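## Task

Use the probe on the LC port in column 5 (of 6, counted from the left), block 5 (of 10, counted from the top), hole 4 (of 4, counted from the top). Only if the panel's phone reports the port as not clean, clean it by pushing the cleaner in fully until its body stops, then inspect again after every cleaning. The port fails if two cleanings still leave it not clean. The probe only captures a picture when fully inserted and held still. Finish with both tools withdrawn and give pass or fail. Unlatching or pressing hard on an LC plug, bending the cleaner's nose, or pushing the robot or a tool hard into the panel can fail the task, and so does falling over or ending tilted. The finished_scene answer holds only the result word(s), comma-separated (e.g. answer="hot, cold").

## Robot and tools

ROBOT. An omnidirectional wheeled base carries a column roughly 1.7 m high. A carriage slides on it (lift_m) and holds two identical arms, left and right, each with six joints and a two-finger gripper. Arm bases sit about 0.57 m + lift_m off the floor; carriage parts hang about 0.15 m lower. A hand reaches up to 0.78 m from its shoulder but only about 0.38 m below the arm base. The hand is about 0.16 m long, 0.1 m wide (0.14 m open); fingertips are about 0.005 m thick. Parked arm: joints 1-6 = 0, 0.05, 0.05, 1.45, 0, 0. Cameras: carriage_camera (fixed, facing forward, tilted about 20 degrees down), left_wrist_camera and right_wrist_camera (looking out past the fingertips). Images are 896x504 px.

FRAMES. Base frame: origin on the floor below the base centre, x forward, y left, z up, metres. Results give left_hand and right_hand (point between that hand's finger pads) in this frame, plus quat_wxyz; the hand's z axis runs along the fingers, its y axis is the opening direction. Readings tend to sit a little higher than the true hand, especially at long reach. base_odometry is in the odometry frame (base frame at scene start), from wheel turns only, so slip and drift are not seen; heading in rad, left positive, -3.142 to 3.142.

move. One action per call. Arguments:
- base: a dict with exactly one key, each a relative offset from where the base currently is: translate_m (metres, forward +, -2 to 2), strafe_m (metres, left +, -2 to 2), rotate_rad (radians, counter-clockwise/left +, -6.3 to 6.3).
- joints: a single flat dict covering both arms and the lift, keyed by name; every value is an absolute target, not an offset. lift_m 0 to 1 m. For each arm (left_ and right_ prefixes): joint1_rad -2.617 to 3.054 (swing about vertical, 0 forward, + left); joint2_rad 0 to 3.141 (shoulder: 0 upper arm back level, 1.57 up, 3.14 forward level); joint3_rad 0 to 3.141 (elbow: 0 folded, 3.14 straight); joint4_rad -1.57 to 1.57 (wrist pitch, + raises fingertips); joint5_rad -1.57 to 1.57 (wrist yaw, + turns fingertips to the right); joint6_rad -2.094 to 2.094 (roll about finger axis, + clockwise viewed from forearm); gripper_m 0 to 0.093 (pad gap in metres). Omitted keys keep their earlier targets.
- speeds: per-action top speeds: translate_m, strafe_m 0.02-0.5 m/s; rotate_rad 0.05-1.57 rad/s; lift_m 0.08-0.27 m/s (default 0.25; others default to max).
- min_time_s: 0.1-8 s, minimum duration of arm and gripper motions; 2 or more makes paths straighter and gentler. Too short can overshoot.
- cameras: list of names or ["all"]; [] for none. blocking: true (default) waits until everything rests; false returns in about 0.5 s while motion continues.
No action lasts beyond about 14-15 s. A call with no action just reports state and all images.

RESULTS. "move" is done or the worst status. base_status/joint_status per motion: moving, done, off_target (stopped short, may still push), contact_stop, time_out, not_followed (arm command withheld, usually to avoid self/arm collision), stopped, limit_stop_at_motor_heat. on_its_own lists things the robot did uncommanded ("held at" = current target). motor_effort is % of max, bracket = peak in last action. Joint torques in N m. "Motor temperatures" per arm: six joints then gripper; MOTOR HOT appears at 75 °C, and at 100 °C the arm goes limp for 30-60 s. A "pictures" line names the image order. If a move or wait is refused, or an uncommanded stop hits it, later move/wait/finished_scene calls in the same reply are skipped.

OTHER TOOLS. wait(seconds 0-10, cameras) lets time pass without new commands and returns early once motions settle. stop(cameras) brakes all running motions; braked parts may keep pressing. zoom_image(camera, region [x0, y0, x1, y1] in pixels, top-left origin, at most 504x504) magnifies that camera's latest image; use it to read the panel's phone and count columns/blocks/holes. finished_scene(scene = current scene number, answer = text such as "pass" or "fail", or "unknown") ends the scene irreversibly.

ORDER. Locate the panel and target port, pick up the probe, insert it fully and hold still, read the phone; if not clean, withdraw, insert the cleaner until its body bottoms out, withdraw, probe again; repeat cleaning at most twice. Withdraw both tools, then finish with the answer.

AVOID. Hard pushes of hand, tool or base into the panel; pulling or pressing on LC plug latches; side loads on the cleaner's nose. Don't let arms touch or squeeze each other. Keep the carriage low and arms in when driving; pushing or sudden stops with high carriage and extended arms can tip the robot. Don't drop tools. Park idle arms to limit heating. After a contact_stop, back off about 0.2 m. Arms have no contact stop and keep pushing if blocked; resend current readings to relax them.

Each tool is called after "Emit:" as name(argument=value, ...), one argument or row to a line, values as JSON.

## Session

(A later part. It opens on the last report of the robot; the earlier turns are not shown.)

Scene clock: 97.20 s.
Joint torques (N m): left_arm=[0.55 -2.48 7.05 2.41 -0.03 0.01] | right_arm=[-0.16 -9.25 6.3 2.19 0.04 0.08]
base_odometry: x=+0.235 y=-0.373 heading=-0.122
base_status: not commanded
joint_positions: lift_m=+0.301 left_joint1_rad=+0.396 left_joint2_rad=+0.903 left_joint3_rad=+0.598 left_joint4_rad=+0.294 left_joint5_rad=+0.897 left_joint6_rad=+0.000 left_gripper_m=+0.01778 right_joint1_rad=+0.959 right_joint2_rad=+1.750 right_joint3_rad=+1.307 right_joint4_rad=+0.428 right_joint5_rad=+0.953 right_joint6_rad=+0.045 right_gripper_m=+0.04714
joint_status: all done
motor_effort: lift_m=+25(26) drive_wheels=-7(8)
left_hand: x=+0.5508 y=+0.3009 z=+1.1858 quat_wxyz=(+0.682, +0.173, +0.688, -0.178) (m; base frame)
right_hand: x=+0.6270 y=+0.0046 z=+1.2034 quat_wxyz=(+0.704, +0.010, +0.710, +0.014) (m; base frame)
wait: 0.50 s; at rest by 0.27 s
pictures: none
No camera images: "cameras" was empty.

Emit:
move(
  base={"translate_m": -0.012},
  speeds={"translate_m": 0.1},
  joints={"right_joint5_rad": 0.925},
  cameras=[],
)

Emit:
move(
  base={"strafe_m": 0.008},
  speeds={"strafe_m": 0.1},
  cameras=[],
)

Emit:
move(
  base={"translate_m": -0.006},
  speeds={"translate_m": 0.1},
  joints={"right_joint5_rad": 0.912},
  cameras=["right_wrist_camera"],
)

Emit:
zoom_image(
  camera="right_wrist_camera",
  region=[400, 20, 460, 70],
)

Scene clock: 98.23 s.
Joint torques (N m): left_arm=[0.55 -2.61 6.95 2.34 -0.02 0.06] | right_arm=[2.19 -10.22 6.31 2.02 0.33 0.12]
move: done
base_odometry: x=+0.224 y=-0.371 heading=-0.123
base_status: done
joint_positions: lift_m=+0.301 left_joint1_rad=+0.396 left_joint2_rad=+0.903 left_joint3_rad=+0.598 left_joint4_rad=+0.294 left_joint5_rad=+0.897 left_joint6_rad=+0.000 left_gripper_m=+0.01778 right_joint1_rad=+0.929 right_joint2_rad=+1.760 right_joint3_rad=+1.307 right_joint4_rad=+0.445 right_joint5_rad=+0.904 right_joint6_rad=+0.042 right_gripper_m=+0.04714
joint_status: all done
motor_effort: lift_m=+25(26) drive_wheels=-7(12)
left_hand: x=+0.5508 y=+0.3009 z=+1.1858 quat_wxyz=(+0.682, +0.173, +0.688, -0.178) (m; base frame)
right_hand: x=+0.6376 y=+0.0025 z=+1.2018 quat_wxyz=(+0.705, +0.004, +0.709, +0.021) (m; base frame)
pictures: none
No camera images: "cameras" was empty.

Scene clock: 98.90 s.
Joint torques (N m): left_arm=[0.49 -2.65 6.99 2.43 0 -0.02] | right_arm=[2.21 -10.22 6.34 2.01 0.08 0.13]
move: done
base_odometry: x=+0.225 y=-0.364 heading=-0.123
base_status: done
joint_positions: lift_m=+0.301 left_joint1_rad=+0.396 left_joint2_rad=+0.903 left_joint3_rad=+0.598 left_joint4_rad=+0.294 left_joint5_rad=+0.898 left_joint6_rad=+0.000 left_gripper_m=+0.01778 right_joint1_rad=+0.930 right_joint2_rad=+1.760 right_joint3_rad=+1.307 right_joint4_rad=+0.445 right_joint5_rad=+0.921 right_joint6_rad=+0.042 right_gripper_m=+0.04714
joint_status: not commanded
motor_effort: lift_m=+25(26) drive_wheels=-5(12)
left_hand: x=+0.5508 y=+0.3010 z=+1.1858 quat_wxyz=(+0.682, +0.173, +0.688, -0.178) (m; base frame)
right_hand: x=+0.6374 y=-0.0001 z=+1.2019 quat_wxyz=(+0.705, +0.010, +0.709, +0.016) (m; base frame)
pictures: none
No camera images: "cameras" was empty.

Scene clock: 99.53 s.
Joint torques (N m): left_arm=[0.4 -2.55 6.98 2.42 -0.03 0.01] | right_arm=[3.36 -10.39 6.31 2.01 0.2 0.12]
move: done
base_odometry: x=+0.219 y=-0.363 heading=-0.124
base_status: done
joint_positions: lift_m=+0.301 left_joint1_rad=+0.396 left_joint2_rad=+0.903 left_joint3_rad=+0.598 left_joint4_rad=+0.294 left_joint5_rad=+0.898 left_joint6_rad=+0.000 left_gripper_m=+0.01778 right_joint1_rad=+0.916 right_joint2_rad=+1.761 right_joint3_rad=+1.307 right_joint4_rad=+0.447 right_joint5_rad=+0.897 right_joint6_rad=+0.042 right_gripper_m=+0.04714
joint_status: all done
motor_effort: lift_m=+25(25) drive_wheels=-2(9)
left_hand: x=+0.5508 y=+0.3010 z=+1.1858 quat_wxyz=(+0.682, +0.173, +0.688, -0.178) (m; base frame)
right_hand: x=+0.6420 y=-0.0014 z=+1.2015 quat_wxyz=(+0.705, +0.006, +0.709, +0.019) (m; base frame)
pictures: right_wrist_camera

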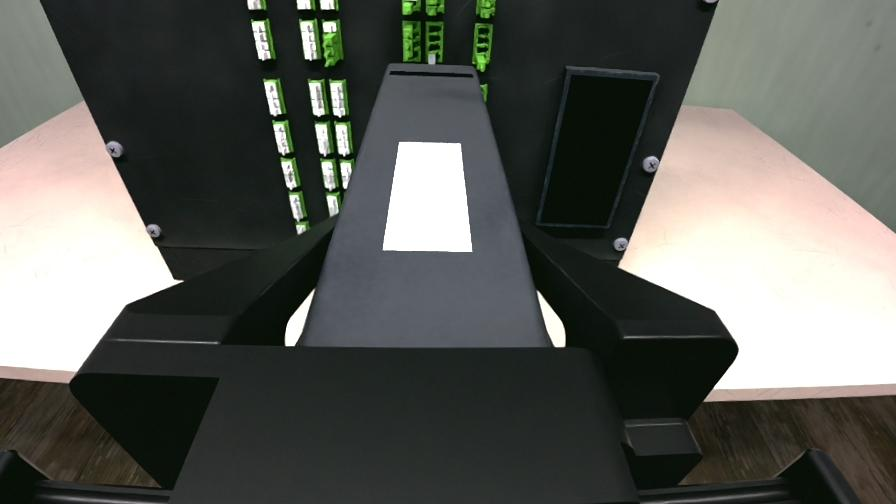

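Scaled by 8.400.

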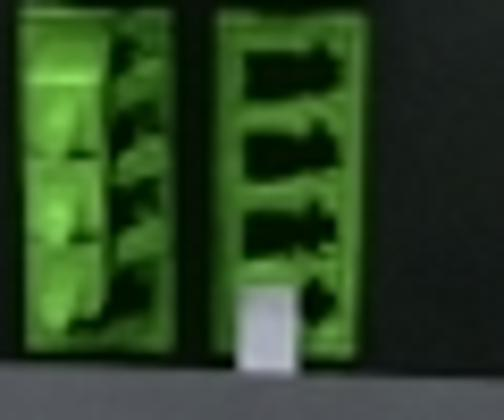

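Emit:
move(
  joints={"lift_m": 0.3045},
  cameras=["right_wrist_camera"],
)

Emit:
zoom_image(
  camera="right_wrist_camera",
  region=[400, 20, 460, 70],
)

Emit:
move(
  base={"strafe_m": 0.004},
  speeds={"strafe_m": 0.1},
  cameras=[],
)

Emit:
move(
  base={"translate_m": -0.008},
  speeds={"translate_m": 0.1},
  joints={"right_joint5_rad": 0.895},
  cameras=["right_wrist_camera"],
)

Emit:
zoom_image(
  camera="right_wrist_camera",
  region=[400, 20, 460, 70],
)

Scene clock: 100.13 s.
Joint torques (N m): left_arm=[0.47 -2.58 6.98 2.39 -0.06 0.02] | right_arm=[3.36 -10.56 6.35 2.01 0.19 0.1]
move: done
base_odometry: x=+0.219 y=-0.363 heading=-0.124
base_status: not commanded
joint_positions: lift_m=+0.304 left_joint1_rad=+0.396 left_joint2_rad=+0.903 left_joint3_rad=+0.598 left_joint4_rad=+0.295 left_joint5_rad=+0.898 left_joint6_rad=+0.000 left_gripper_m=+0.01778 right_joint1_rad=+0.916 right_joint2_rad=+1.764 right_joint3_rad=+1.307 right_joint4_rad=+0.446 right_joint5_rad=+0.899 right_joint6_rad=+0.044 right_gripper_m=+0.04714
joint_status: all done
motor_effort: lift_m=+25(28) drive_wheels=+3(3)
left_hand: x=+0.5508 y=+0.3010 z=+1.1888 quat_wxyz=(+0.682, +0.173, +0.688, -0.178) (m; base frame)
right_hand: x=+0.6423 y=-0.0013 z=+1.2028 quat_wxyz=(+0.705, +0.007, +0.709, +0.018) (m; base frame)
pictures: right_wrist_camera

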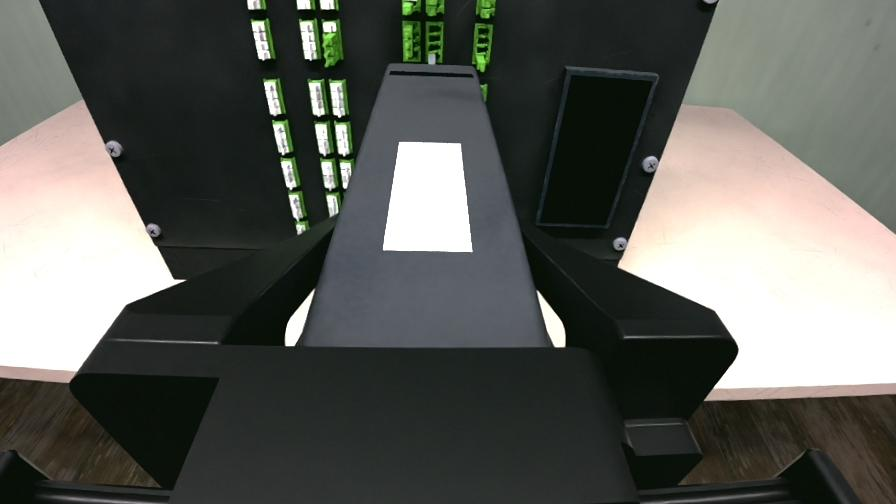

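Scaled by 8.400.

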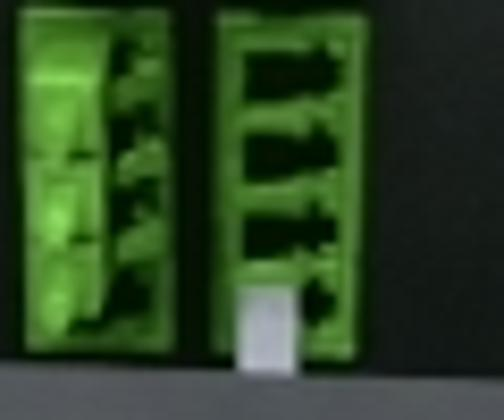

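Scene clock: 100.83 s.
Joint torques (N m): left_arm=[0.53 -2.48 6.99 2.42 0.01 0.01] | right_arm=[0.99 -10.61 6.34 2.03 -0.42 0.1]
move: done
base_odometry: x=+0.220 y=-0.359 heading=-0.124
base_status: done
joint_positions: lift_m=+0.304 left_joint1_rad=+0.398 left_joint2_rad=+0.903 left_joint3_rad=+0.598 left_joint4_rad=+0.295 left_joint5_rad=+0.898 left_joint6_rad=+0.000 left_gripper_m=+0.01778 right_joint1_rad=+0.944 right_joint2_rad=+1.764 right_joint3_rad=+1.307 right_joint4_rad=+0.443 right_joint5_rad=+0.950 right_joint6_rad=+0.044 right_gripper_m=+0.04714
joint_status: not commanded
motor_effort: lift_m=+25(25) drive_wheels=+5(13)
left_hand: x=+0.5508 y=+0.3013 z=+1.1888 quat_wxyz=(+0.682, +0.173, +0.688, -0.177) (m; base frame)
right_hand: x=+0.6335 y=+0.0014 z=+1.2022 quat_wxyz=(+0.704, +0.014, +0.710, +0.009) (m; base frame)
pictures: none
No camera images: "cameras" was empty.

Scene clock: 101.53 s.
Joint torques (N m): left_arm=[0.31 -2.59 7.05 2.36 -0.05 0.05] | right_arm=[-0.27 -10.69 6.35 2.66 0.02 0.1]
move: done
base_odometry: x=+0.213 y=-0.358 heading=-0.125
base_status: done
joint_positions: lift_m=+0.304 left_joint1_rad=+0.398 left_joint2_rad=+0.903 left_joint3_rad=+0.598 left_joint4_rad=+0.295 left_joint5_rad=+0.898 left_joint6_rad=+0.000 left_gripper_m=+0.01778 right_joint1_rad=+0.960 right_joint2_rad=+1.764 right_joint3_rad=+1.307 right_joint4_rad=+0.393 right_joint5_rad=+0.901 right_joint6_rad=+0.044 right_gripper_m=+0.04714
joint_status: all done
motor_effort: lift_m=+25(25) drive_wheels=+3(6)
left_hand: x=+0.5508 y=+0.3013 z=+1.1888 quat_wxyz=(+0.682, +0.173, +0.688, -0.177) (m; base frame)
right_hand: x=+0.6279 y=+0.0160 z=+1.1930 quat_wxyz=(+0.693, -0.023, +0.721, +0.018) (m; base frame)
pictures: right_wrist_camera

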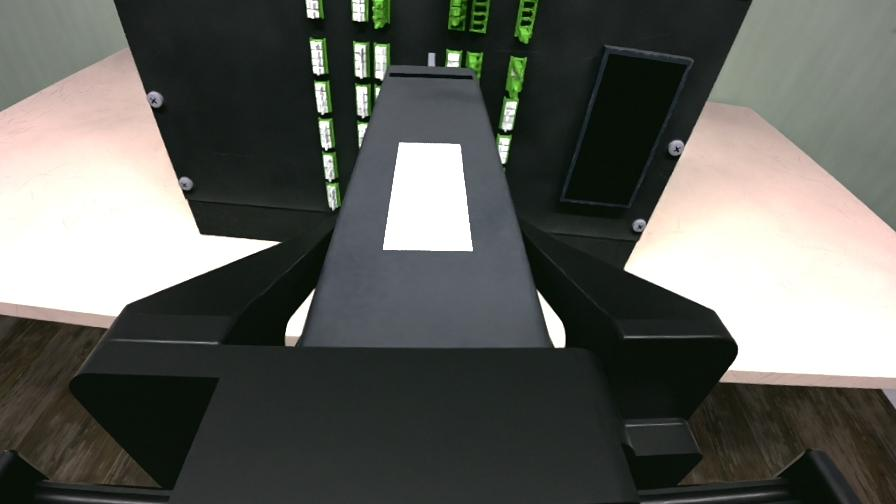

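Scaled by 8.400.

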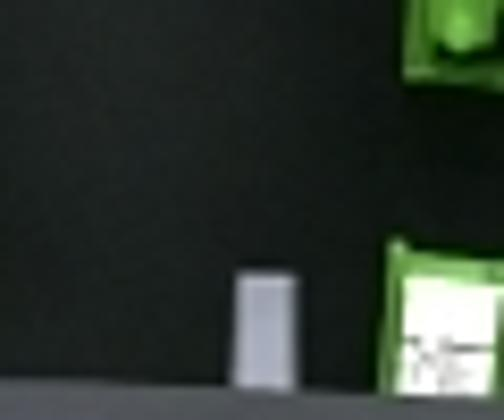

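Emit:
move(
  base={"translate_m": -0.13},
  speeds={"translate_m": 0.15},
  cameras=[],
)

Emit:
move(
  base={"strafe_m": 0.33},
  speeds={"strafe_m": 0.2},
  joints={"right_joint1_rad": 0.0, "right_joint2_rad": 1.30, "right_joint3_rad": 0.93, "right_joint4_rad": 0.43, "right_joint5_rad": 0.0, "right_joint6_rad": 0.05, "left_joint1_rad": 0.2,"left_joint5_rad": 0.9},
  min_time_s=3,
  cameras=["all"],
)

Scene clock: 103.70 s.
Joint torques (N m): left_arm=[0.47 -2.56 6.98 2.39 -0.03 0.01] | right_arm=[-0.09 -10.65 6.38 2.67 0.04 0.09]
move: done
base_odometry: x=+0.084 y=-0.342 heading=-0.124
base_status: done
joint_positions: lift_m=+0.304 left_joint1_rad=+0.398 left_joint2_rad=+0.903 left_joint3_rad=+0.598 left_joint4_rad=+0.295 left_joint5_rad=+0.898 left_joint6_rad=+0.000 left_gripper_m=+0.01778 right_joint1_rad=+0.958 right_joint2_rad=+1.764 right_joint3_rad=+1.307 right_joint4_rad=+0.386 right_joint5_rad=+0.897 right_joint6_rad=+0.044 right_gripper_m=+0.04714
joint_status: not commanded
motor_effort: lift_m=+25(25) drive_wheels=-1(10)
left_hand: x=+0.5508 y=+0.3013 z=+1.1888 quat_wxyz=(+0.682, +0.173, +0.688, -0.177) (m; base frame)
right_hand: x=+0.6283 y=+0.0160 z=+1.1918 quat_wxyz=(+0.691, -0.026, +0.722, +0.017) (m; base frame)
pictures: none
No camera images: "cameras" was empty.

Scene clock: 107.00 s.
Joint torques (N m): left_arm=[-0.42 -2.47 7.09 2.43 -0.02 0.01] | right_arm=[-0.61 -10.03 6.69 3.14 -0.13 0.03]
Motor temperatures (°C): left_arm=[28 26 33 35 27 26 28] | right_arm=[25 44 40 36 24 24 27]
move: off_target
base_odometry: x=+0.124 y=-0.014 heading=-0.124
base_status: done
joint_positions: lift_m=+0.304 left_joint1_rad=+0.209 left_joint2_rad=+0.903 left_joint3_rad=+0.598 left_joint4_rad=+0.295 left_joint5_rad=+0.899 left_joint6_rad=+0.000 left_gripper_m=+0.01778 right_joint1_rad=+0.005 right_joint2_rad=+1.347 right_joint3_rad=+0.929 right_joint4_rad=+0.368 right_joint5_rad=+0.010 right_joint6_rad=+0.044 right_gripper_m=+0.04714
joint_status: right_joint4_rad off_target (ended at +0.368, target +0.430); the others done
motor_effort: lift_m=+25(25) drive_wheels=-3(10)
left_hand: x=+0.5426 y=+0.2414 z=+1.1888 quat_wxyz=(+0.662, +0.237, +0.669, -0.241) (m; base frame)
right_hand: x=+0.6875 y=-0.3136 z=+1.2000 quat_wxyz=(+0.689, +0.018, +0.725, +0.013) (m; base frame)
pictures: carriage_camera, left_wrist_camera, right_wrist_camera

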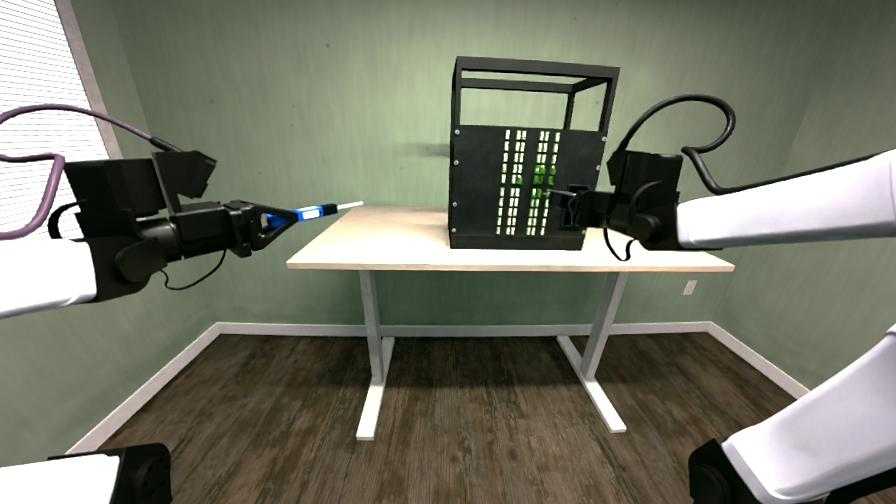

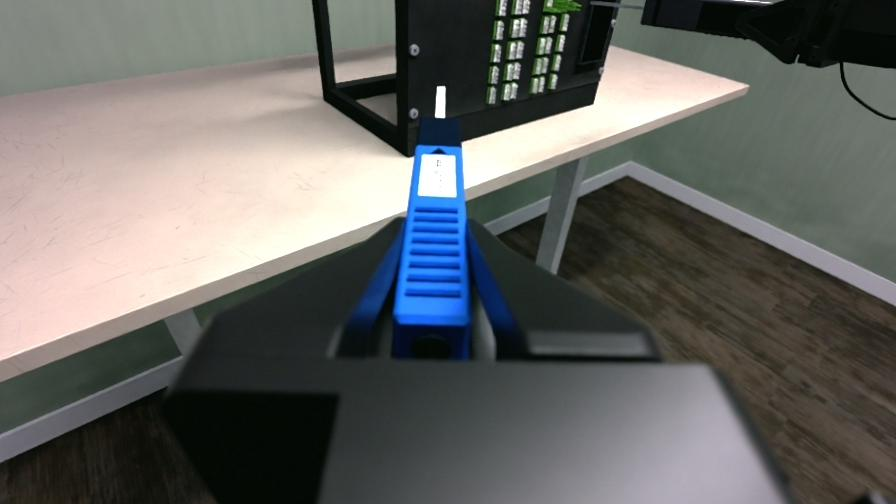

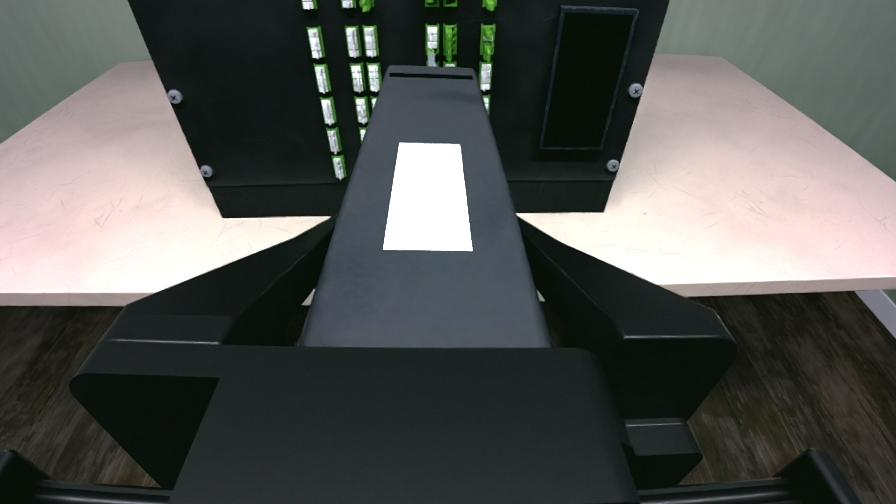

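Emit:
move(
  joints={"right_joint4_rad": 0.495, "right_joint6_rad": 0.01},
  cameras=["left_wrist_camera","right_wrist_camera"],
)

Emit:
zoom_image(
  camera="right_wrist_camera",
  region=[340, 0, 540, 200],
)

Emit:
zoom_image(
  camera="left_wrist_camera",
  region=[480, 0, 700, 120],
)

Scene clock: 107.97 s.
Joint torques (N m): left_arm=[-0.58 -2.48 6.97 2.38 -0.08 0.01] | right_arm=[-0.7 -10.03 6.72 3.53 -0.11 -0.17]
move: off_target
base_odometry: x=+0.124 y=-0.014 heading=-0.124
base_status: not commanded
joint_positions: lift_m=+0.304 left_joint1_rad=+0.209 left_joint2_rad=+0.903 left_joint3_rad=+0.598 left_joint4_rad=+0.295 left_joint5_rad=+0.899 left_joint6_rad=+0.000 left_gripper_m=+0.01778 right_joint1_rad=+0.005 right_joint2_rad=+1.347 right_joint3_rad=+0.929 right_joint4_rad=+0.396 right_joint5_rad=+0.009 right_joint6_rad=+0.023 right_gripper_m=+0.04714
joint_status: right_joint4_rad off_target (ended at +0.396, target +0.495); the others done
motor_effort: lift_m=+25(25) drive_wheels=-3(3)
left_hand: x=+0.5426 y=+0.2414 z=+1.1888 quat_wxyz=(+0.662, +0.237, +0.669, -0.241) (m; base frame)
right_hand: x=+0.6878 y=-0.3134 z=+1.2069 quat_wxyz=(+0.699, +0.010, +0.715, +0.007) (m; base frame)
pictures: left_wrist_camera, right_wrist_camera

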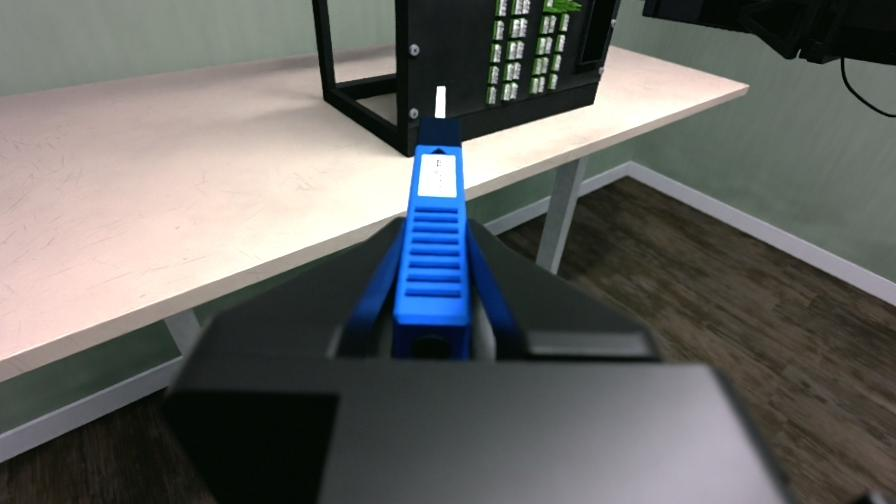

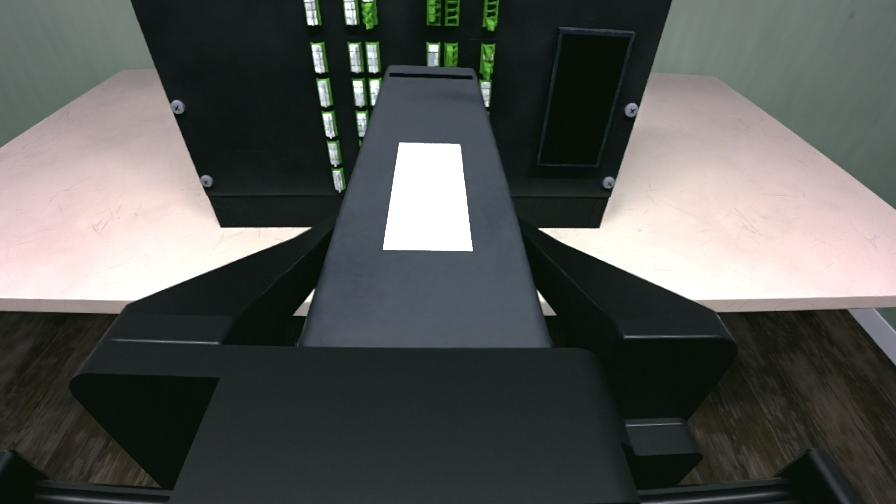

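Scaled by 2.520.

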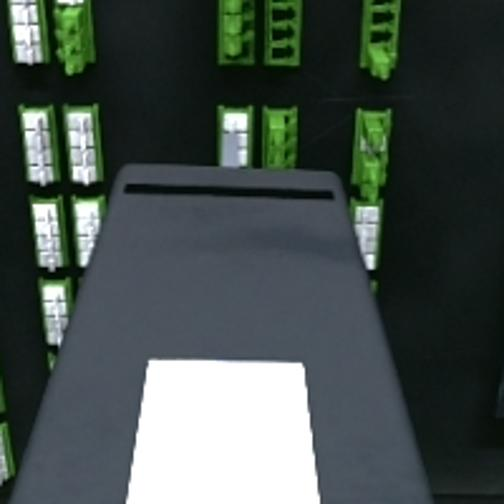

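Scaled by 2.291.

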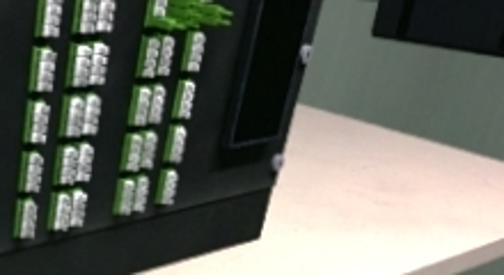

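Emit:
move(
  base={"strafe_m": -0.018},
  speeds={"strafe_m": 0.05},
  joints={"right_joint4_rad": 0.53, "right_joint6_rad": -0.02,"lift_m":0.308},
  cameras=["right_wrist_camera"],
)

Emit:
zoom_image(
  camera="right_wrist_camera",
  region=[400, 20, 460, 70],
)

Scene clock: 109.37 s.
Joint torques (N m): left_arm=[-0.27 -2.66 7.09 2.36 -0.04 0.01] | right_arm=[-0.53 -9.62 6.93 3.47 -0.05 -0.18]
move: off_target
base_odometry: x=+0.122 y=-0.032 heading=-0.124
base_status: done
joint_positions: lift_m=+0.308 left_joint1_rad=+0.208 left_joint2_rad=+0.903 left_joint3_rad=+0.598 left_joint4_rad=+0.296 left_joint5_rad=+0.899 left_joint6_rad=+0.000 left_gripper_m=+0.01778 right_joint1_rad=+0.003 right_joint2_rad=+1.343 right_joint3_rad=+0.926 right_joint4_rad=+0.435 right_joint5_rad=+0.004 right_joint6_rad=-0.008 right_gripper_m=+0.04714
joint_status: right_joint4_rad off_target (ended at +0.435, target +0.530); the others done
motor_effort: lift_m=+25(29) drive_wheels=+2(11)
left_hand: x=+0.5425 y=+0.2409 z=+1.1923 quat_wxyz=(+0.662, +0.238, +0.668, -0.241) (m; base frame)
right_hand: x=+0.6868 y=-0.3137 z=+1.2204 quat_wxyz=(+0.713, -0.002, +0.701, -0.003) (m; base frame)
pictures: right_wrist_camera

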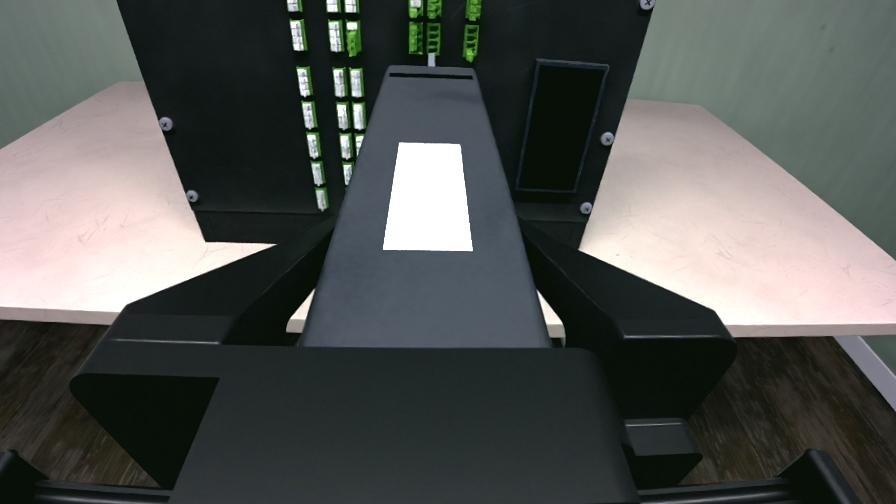

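Scaled by 8.400.

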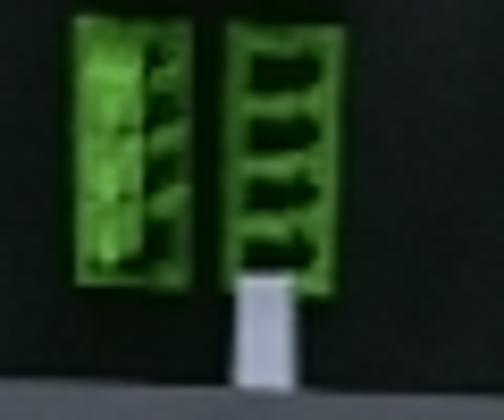

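Emit:
move(
  base={"translate_m": 0.025},
  speeds={"translate_m": 0.04},
  joints={"lift_m":0.298},
  cameras=["right_wrist_camera"],
)

Emit:
zoom_image(
  camera="right_wrist_camera",
  region=[400, 20, 460, 70],
)

Scene clock: 110.80 s.
Joint torques (N m): left_arm=[-0.39 -2.39 7.08 2.42 -0.06 0.01] | right_arm=[-0.43 -8.84 7.06 3.35 -0.06 -0.18]
move: done
base_odometry: x=+0.146 y=-0.035 heading=-0.123
base_status: done
joint_positions: lift_m=+0.298 left_joint1_rad=+0.208 left_joint2_rad=+0.902 left_joint3_rad=+0.598 left_joint4_rad=+0.291 left_joint5_rad=+0.899 left_joint6_rad=+0.000 left_gripper_m=+0.01778 right_joint1_rad=+0.003 right_joint2_rad=+1.336 right_joint3_rad=+0.925 right_joint4_rad=+0.447 right_joint5_rad=+0.004 right_joint6_rad=-0.008 right_gripper_m=+0.04714
joint_status: all done
motor_effort: lift_m=+22(23) drive_wheels=-7(9)
left_hand: x=+0.5423 y=+0.2408 z=+1.1821 quat_wxyz=(+0.661, +0.237, +0.669, -0.242) (m; base frame)
right_hand: x=+0.6850 y=-0.3137 z=+1.2163 quat_wxyz=(+0.720, -0.002, +0.694, -0.003) (m; base frame)
pictures: right_wrist_camera

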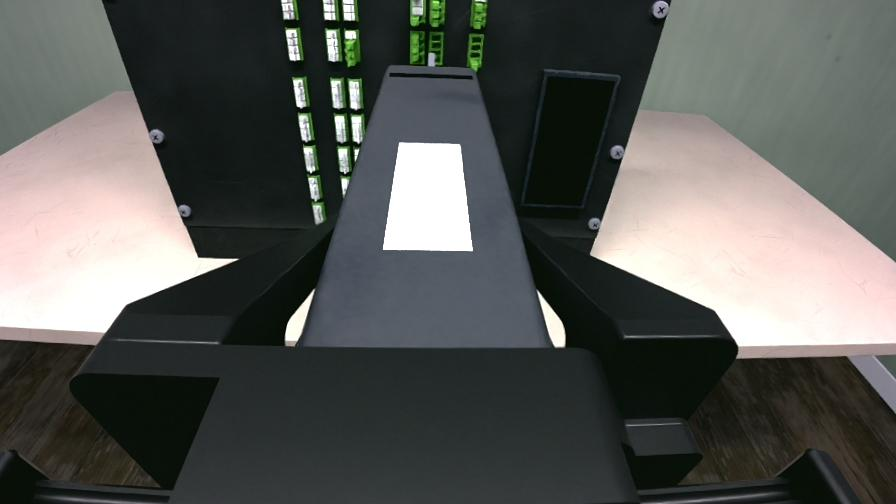

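Scaled by 8.400.

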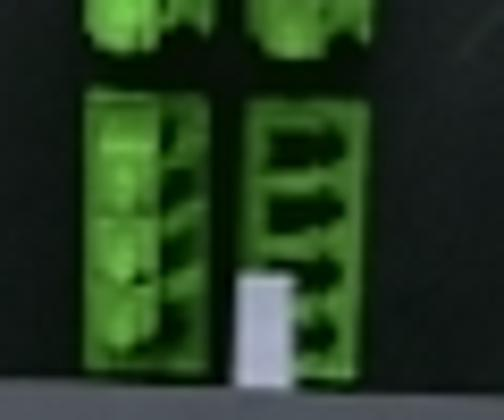

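Emit:
move(
  joints={"right_joint4_rad":0.46},
  cameras=[],
)

Emit:
move(
  joints={"right_joint4_rad":0.48},
  cameras=["right_wrist_camera"],
)

Emit:
zoom_image(
  camera="right_wrist_camera",
  region=[400, 20, 460, 70],
)

Scene clock: 111.70 s.
Joint torques (N m): left_arm=[-0.34 -2.52 6.93 2.47 -0.04 0.02] | right_arm=[-0.43 -8.77 7.01 3.15 -0.06 -0.18]
move: off_target
base_odometry: x=+0.146 y=-0.035 heading=-0.123
base_status: not commanded
joint_positions: lift_m=+0.298 left_joint1_rad=+0.208 left_joint2_rad=+0.902 left_joint3_rad=+0.598 left_joint4_rad=+0.291 left_joint5_rad=+0.899 left_joint6_rad=+0.000 left_gripper_m=+0.01778 right_joint1_rad=+0.003 right_joint2_rad=+1.336 right_joint3_rad=+0.925 right_joint4_rad=+0.398 right_joint5_rad=+0.004 right_joint6_rad=-0.008 right_gripper_m=+0.04714
joint_status: right_joint4_rad off_target (ended at +0.398, target +0.460)
motor_effort: lift_m=+23(23) drive_wheels=-6(6)
left_hand: x=+0.5423 y=+0.2408 z=+1.1821 quat_wxyz=(+0.661, +0.237, +0.669, -0.242) (m; base frame)
right_hand: x=+0.6851 y=-0.3137 z=+1.2042 quat_wxyz=(+0.702, -0.002, +0.712, -0.003) (m; base frame)
pictures: none
No camera images: "cameras" was empty.

Scene clock: 112.13 s.
Joint torques (N m): left_arm=[-0.58 -2.55 7.19 2.44 -0.03 0.03] | right_arm=[-0.43 -8.81 7.06 3.34 -0.04 -0.18]
move: off_target
base_odometry: x=+0.146 y=-0.035 heading=-0.123
base_status: not commanded
joint_positions: lift_m=+0.298 left_joint1_rad=+0.208 left_joint2_rad=+0.902 left_joint3_rad=+0.598 left_joint4_rad=+0.291 left_joint5_rad=+0.899 left_joint6_rad=+0.000 left_gripper_m=+0.01778 right_joint1_rad=+0.003 right_joint2_rad=+1.336 right_joint3_rad=+0.925 right_joint4_rad=+0.398 right_joint5_rad=+0.004 right_joint6_rad=-0.008 right_gripper_m=+0.04714
joint_status: right_joint4_rad off_target (ended at +0.398, target +0.480)
motor_effort: lift_m=+23(23) drive_wheels=-6(7)
left_hand: x=+0.5423 y=+0.2408 z=+1.1821 quat_wxyz=(+0.661, +0.237, +0.669, -0.242) (m; base frame)
right_hand: x=+0.6851 y=-0.3137 z=+1.2042 quat_wxyz=(+0.702, -0.002, +0.712, -0.003) (m; base frame)
pictures: right_wrist_camera

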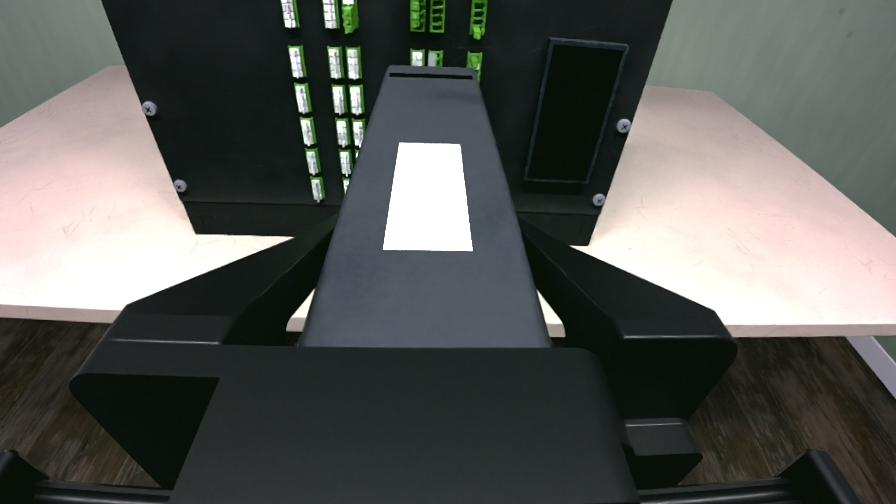

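Scaled by 8.400.

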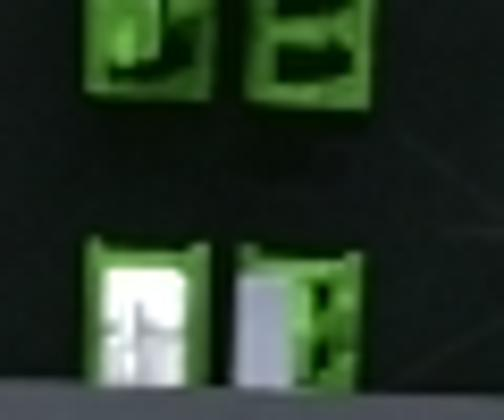

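Emit:
move(
  joints={"right_joint4_rad":0.528},
  cameras=[],
)

Emit:
move(
  joints={"right_joint4_rad":0.505,"lift_m":0.2975},
  cameras=["right_wrist_camera"],
)

Emit:
zoom_image(
  camera="right_wrist_camera",
  region=[400, 20, 460, 70],
)

Scene clock: 113.00 s.
Joint torques (N m): left_arm=[-0.28 -2.5 7.08 2.45 -0.02 0.02] | right_arm=[-0.46 -8.83 7.06 3.51 -0.05 -0.18]
move: off_target
base_odometry: x=+0.146 y=-0.035 heading=-0.123
base_status: not commanded
joint_positions: lift_m=+0.298 left_joint1_rad=+0.208 left_joint2_rad=+0.902 left_joint3_rad=+0.598 left_joint4_rad=+0.291 left_joint5_rad=+0.899 left_joint6_rad=+0.000 left_gripper_m=+0.01778 right_joint1_rad=+0.003 right_joint2_rad=+1.336 right_joint3_rad=+0.925 right_joint4_rad=+0.429 right_joint5_rad=+0.004 right_joint6_rad=-0.008 right_gripper_m=+0.04714
joint_status: right_joint4_rad off_target (ended at +0.429, target +0.528)
motor_effort: lift_m=+22(23) drive_wheels=-6(6)
left_hand: x=+0.5423 y=+0.2408 z=+1.1821 quat_wxyz=(+0.661, +0.237, +0.669, -0.242) (m; base frame)
right_hand: x=+0.6851 y=-0.3137 z=+1.2119 quat_wxyz=(+0.713, -0.002, +0.701, -0.003) (m; base frame)
pictures: none
No camera images: "cameras" was empty.

Scene clock: 113.43 s.
Joint torques (N m): left_arm=[-0.31 -2.43 7.12 2.42 -0.08 0.04] | right_arm=[-0.44 -8.88 7.08 3.26 -0.04 -0.18]
move: off_target
base_odometry: x=+0.146 y=-0.035 heading=-0.123
base_status: not commanded
joint_positions: lift_m=+0.298 left_joint1_rad=+0.208 left_joint2_rad=+0.902 left_joint3_rad=+0.598 left_joint4_rad=+0.291 left_joint5_rad=+0.899 left_joint6_rad=+0.000 left_gripper_m=+0.01778 right_joint1_rad=+0.003 right_joint2_rad=+1.336 right_joint3_rad=+0.925 right_joint4_rad=+0.429 right_joint5_rad=+0.004 right_joint6_rad=-0.008 right_gripper_m=+0.04714
joint_status: right_joint4_rad off_target (ended at +0.429, target +0.505); the others done
motor_effort: lift_m=+20(21) drive_wheels=-6(6)
left_hand: x=+0.5423 y=+0.2408 z=+1.1818 quat_wxyz=(+0.661, +0.237, +0.669, -0.242) (m; base frame)
right_hand: x=+0.6851 y=-0.3137 z=+1.2116 quat_wxyz=(+0.713, -0.002, +0.701, -0.003) (m; base frame)
pictures: right_wrist_camera

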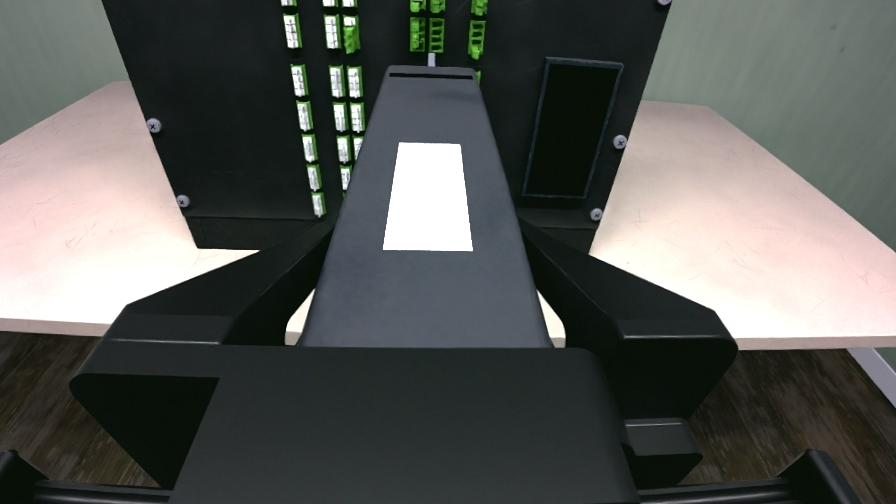

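Scaled by 8.400.

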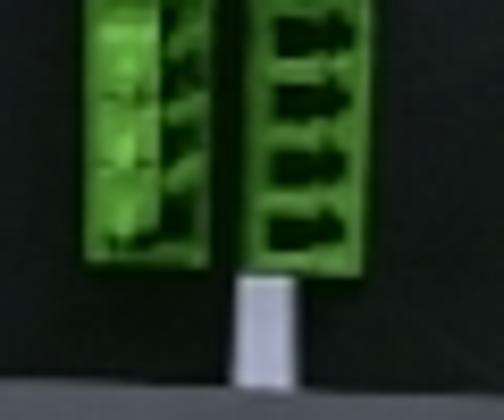

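Emit:
move(
  base={"strafe_m": -0.004},
  speeds={"strafe_m": 0.05},
  joints={"lift_m":0.289},
  cameras=[],
)

Emit:
move(
  base={"translate_m": 0.03},
  speeds={"translate_m": 0.04},
  cameras=["all"],
)

Emit:
zoom_image(
  camera="right_wrist_camera",
  region=[400, 20, 460, 70],
)

Scene clock: 114.57 s.
Joint torques (N m): left_arm=[0.03 -2.45 6.99 2.46 -0.05 0.04] | right_arm=[-0.27 -8.69 7.23 3.27 -0.03 -0.17]
move: done
base_odometry: x=+0.146 y=-0.039 heading=-0.123
base_status: done
joint_positions: lift_m=+0.289 left_joint1_rad=+0.205 left_joint2_rad=+0.902 left_joint3_rad=+0.598 left_joint4_rad=+0.289 left_joint5_rad=+0.898 left_joint6_rad=+0.000 left_gripper_m=+0.01778 right_joint1_rad=+0.000 right_joint2_rad=+1.334 right_joint3_rad=+0.923 right_joint4_rad=+0.424 right_joint5_rad=+0.002 right_joint6_rad=-0.008 right_gripper_m=+0.04714
joint_status: all done
motor_effort: lift_m=+22(23) drive_wheels=+6(11)
left_hand: x=+0.5422 y=+0.2402 z=+1.1727 quat_wxyz=(+0.660, +0.237, +0.670, -0.243) (m; base frame)
right_hand: x=+0.6847 y=-0.3146 z=+1.2014 quat_wxyz=(+0.711, -0.002, +0.703, -0.004) (m; base frame)
pictures: none
No camera images: "cameras" was empty.

Scene clock: 115.83 s.
Joint torques (N m): left_arm=[-0.31 -2.69 7.12 2.49 -0.06 -0.01] | right_arm=[-0.25 -8.58 7.31 3.32 -0.03 -0.18]
move: done
base_odometry: x=+0.176 y=-0.042 heading=-0.122
base_status: done
joint_positions: lift_m=+0.289 left_joint1_rad=+0.205 left_joint2_rad=+0.902 left_joint3_rad=+0.598 left_joint4_rad=+0.289 left_joint5_rad=+0.898 left_joint6_rad=+0.000 left_gripper_m=+0.01778 right_joint1_rad=+0.000 right_joint2_rad=+1.334 right_joint3_rad=+0.923 right_joint4_rad=+0.424 right_joint5_rad=+0.002 right_joint6_rad=-0.008 right_gripper_m=+0.04714
joint_status: not commanded
motor_effort: lift_m=+22(22) drive_wheels=-5(14)
left_hand: x=+0.5422 y=+0.2402 z=+1.1727 quat_wxyz=(+0.660, +0.237, +0.670, -0.243) (m; base frame)
right_hand: x=+0.6847 y=-0.3146 z=+1.2014 quat_wxyz=(+0.711, -0.002, +0.703, -0.004) (m; base frame)
pictures: carriage_camera, left_wrist_camera, right_wrist_camera

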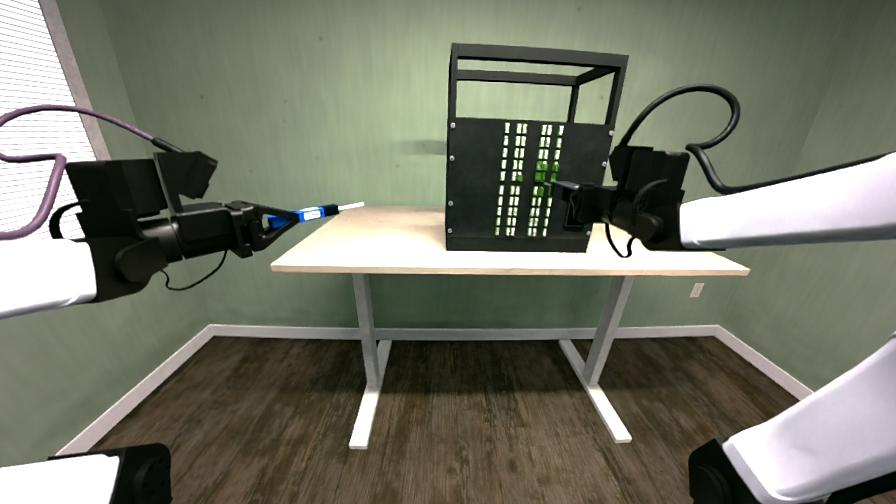

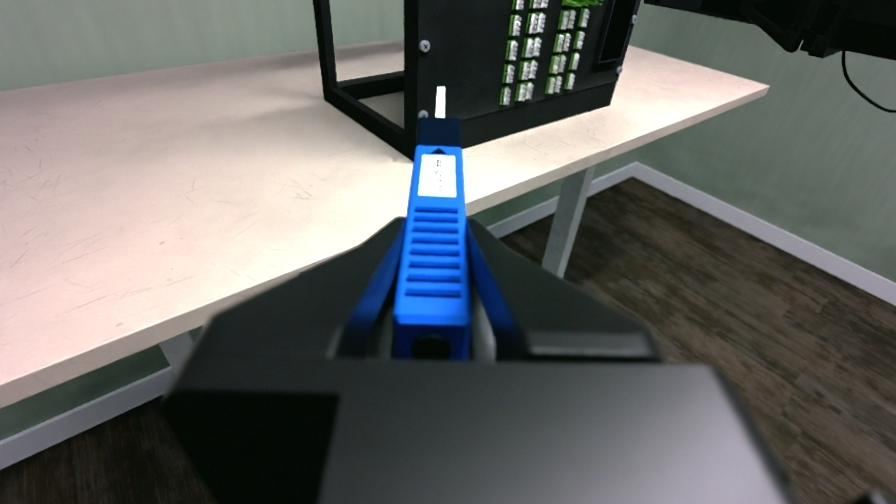

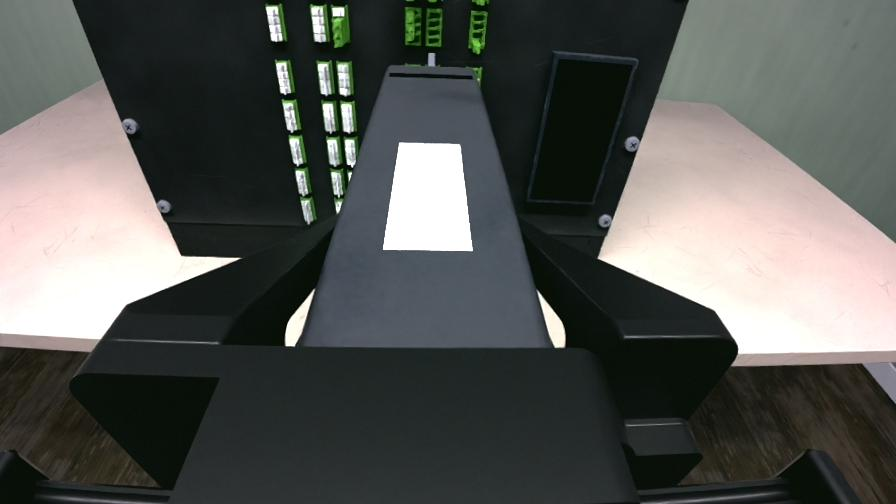

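Scaled by 8.400.

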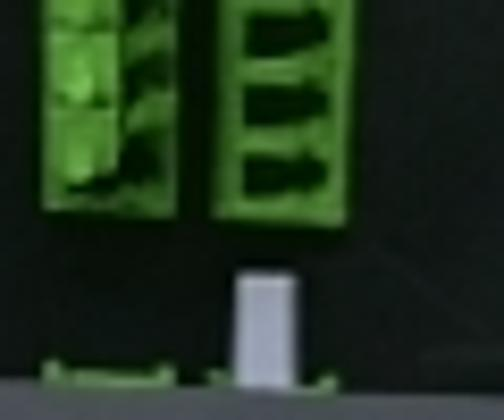

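Emit:
move(
  joints={"lift_m":0.2965},
  cameras=["right_wrist_camera"],
)

Emit:
zoom_image(
  camera="right_wrist_camera",
  region=[400, 20, 460, 70],
)

Scene clock: 117.73 s.
Joint torques (N m): left_arm=[-0.1 -2.5 6.98 2.42 -0.06 0.01] | right_arm=[-0.23 -8.4 7.36 3.31 -0.02 -0.18]
move: done
base_odometry: x=+0.176 y=-0.042 heading=-0.122
base_status: not commanded
joint_positions: lift_m=+0.296 left_joint1_rad=+0.205 left_joint2_rad=+0.902 left_joint3_rad=+0.598 left_joint4_rad=+0.291 left_joint5_rad=+0.898 left_joint6_rad=+0.000 left_gripper_m=+0.01778 right_joint1_rad=+0.000 right_joint2_rad=+1.331 right_joint3_rad=+0.922 right_joint4_rad=+0.425 right_joint5_rad=+0.002 right_joint6_rad=-0.008 right_gripper_m=+0.04714
joint_status: all done
motor_effort: lift_m=+25(30) drive_wheels=+5(6)
left_hand: x=+0.5422 y=+0.2402 z=+1.1804 quat_wxyz=(+0.661, +0.238, +0.669, -0.243) (m; base frame)
right_hand: x=+0.6840 y=-0.3146 z=+1.2099 quat_wxyz=(+0.713, -0.002, +0.701, -0.004) (m; base frame)
pictures: right_wrist_camera

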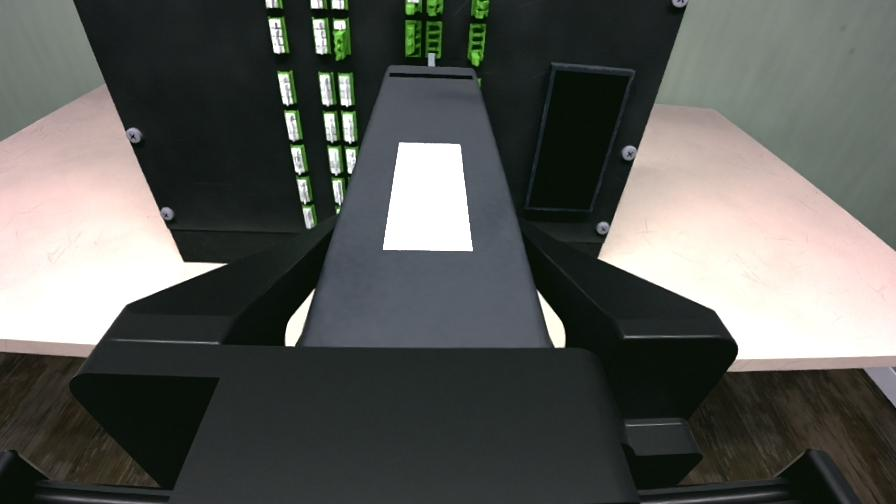

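Scaled by 8.400.

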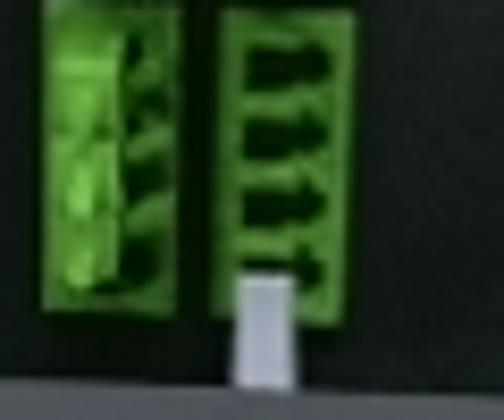

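Emit:
move(
  base={"translate_m": 0.012},
  speeds={"translate_m": 0.02},
  joints={"lift_m":0.2955},
  cameras=["right_wrist_camera"],
)

Emit:
zoom_image(
  camera="right_wrist_camera",
  region=[400, 20, 460, 70],
)

Scene clock: 119.00 s.
Joint torques (N m): left_arm=[-0.2 -2.37 6.98 2.44 -0.04 0.02] | right_arm=[-0.25 -8.4 7.3 3.31 -0.03 -0.18]
move: done
base_odometry: x=+0.188 y=-0.043 heading=-0.121
base_status: done
joint_positions: lift_m=+0.296 left_joint1_rad=+0.205 left_joint2_rad=+0.902 left_joint3_rad=+0.598 left_joint4_rad=+0.291 left_joint5_rad=+0.898 left_joint6_rad=+0.000 left_gripper_m=+0.01778 right_joint1_rad=+0.000 right_joint2_rad=+1.331 right_joint3_rad=+0.922 right_joint4_rad=+0.425 right_joint5_rad=+0.002 right_joint6_rad=-0.008 right_gripper_m=+0.04714
joint_status: all done
motor_effort: lift_m=+21(22) drive_wheels=-5(14)
left_hand: x=+0.5421 y=+0.2402 z=+1.1799 quat_wxyz=(+0.661, +0.238, +0.669, -0.242) (m; base frame)
right_hand: x=+0.6840 y=-0.3146 z=+1.2092 quat_wxyz=(+0.713, -0.002, +0.701, -0.004) (m; base frame)
pictures: right_wrist_camera

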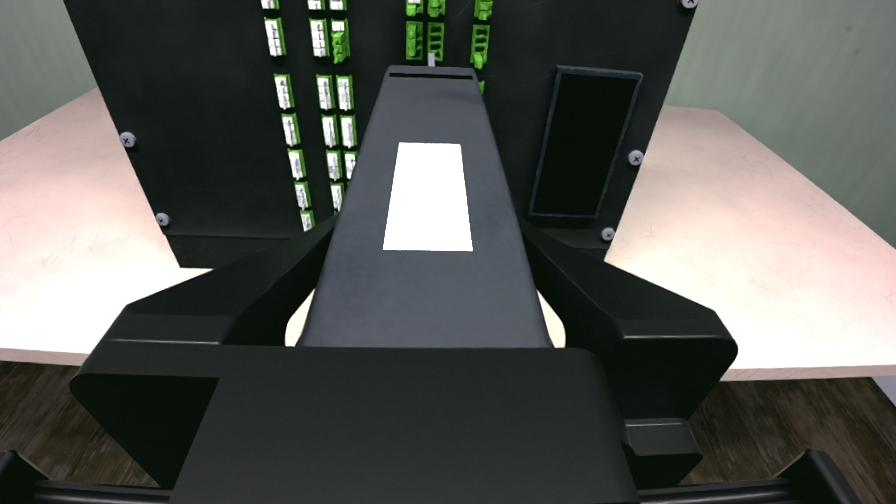

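Scaled by 8.400.

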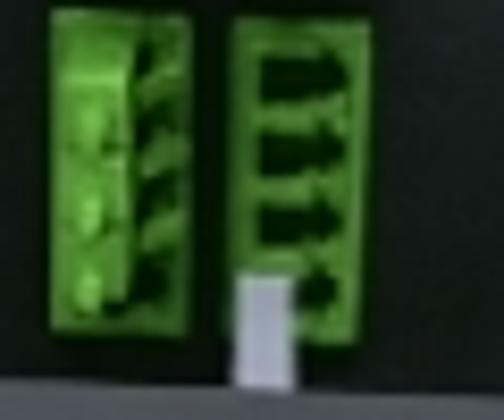

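Emit:
move(
  base={"rotate_rad": -0.002},
  speeds={"rotate_rad": 0.05},
  cameras=["right_wrist_camera"],
)

Emit:
zoom_image(
  camera="right_wrist_camera",
  region=[400, 20, 460, 70],
)

Scene clock: 119.53 s.
Joint torques (N m): left_arm=[-0.24 -2.45 7.06 2.44 -0.02 -0.04] | right_arm=[-0.29 -8.32 7.41 3.34 -0.04 -0.18]
move: done
base_odometry: x=+0.188 y=-0.043 heading=-0.122
base_status: done
joint_positions: lift_m=+0.296 left_joint1_rad=+0.205 left_joint2_rad=+0.902 left_joint3_rad=+0.598 left_joint4_rad=+0.291 left_joint5_rad=+0.898 left_joint6_rad=+0.000 left_gripper_m=+0.01778 right_joint1_rad=+0.000 right_joint2_rad=+1.331 right_joint3_rad=+0.922 right_joint4_rad=+0.425 right_joint5_rad=+0.002 right_joint6_rad=-0.008 right_gripper_m=+0.04714
joint_status: not commanded
motor_effort: lift_m=+22(22) drive_wheels=-7(8)
left_hand: x=+0.5421 y=+0.2402 z=+1.1799 quat_wxyz=(+0.661, +0.238, +0.669, -0.242) (m; base frame)
right_hand: x=+0.6840 y=-0.3146 z=+1.2093 quat_wxyz=(+0.713, -0.002, +0.701, -0.004) (m; base frame)
pictures: right_wrist_camera

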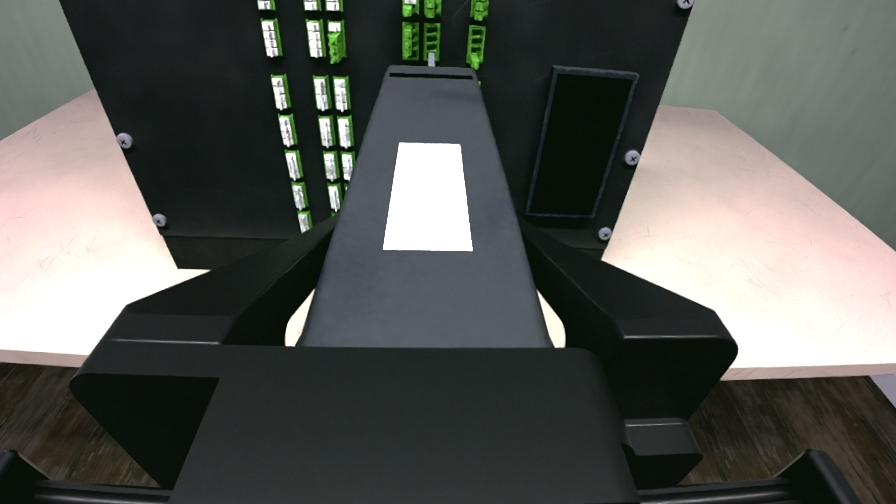

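Scaled by 8.400.

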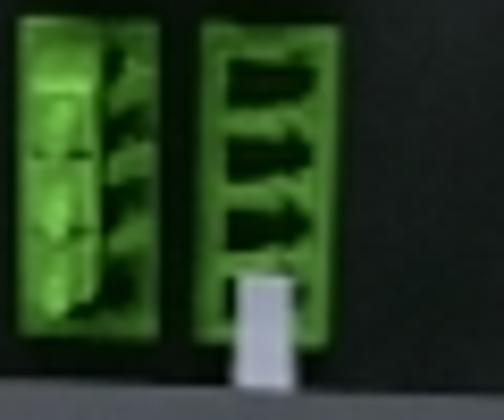

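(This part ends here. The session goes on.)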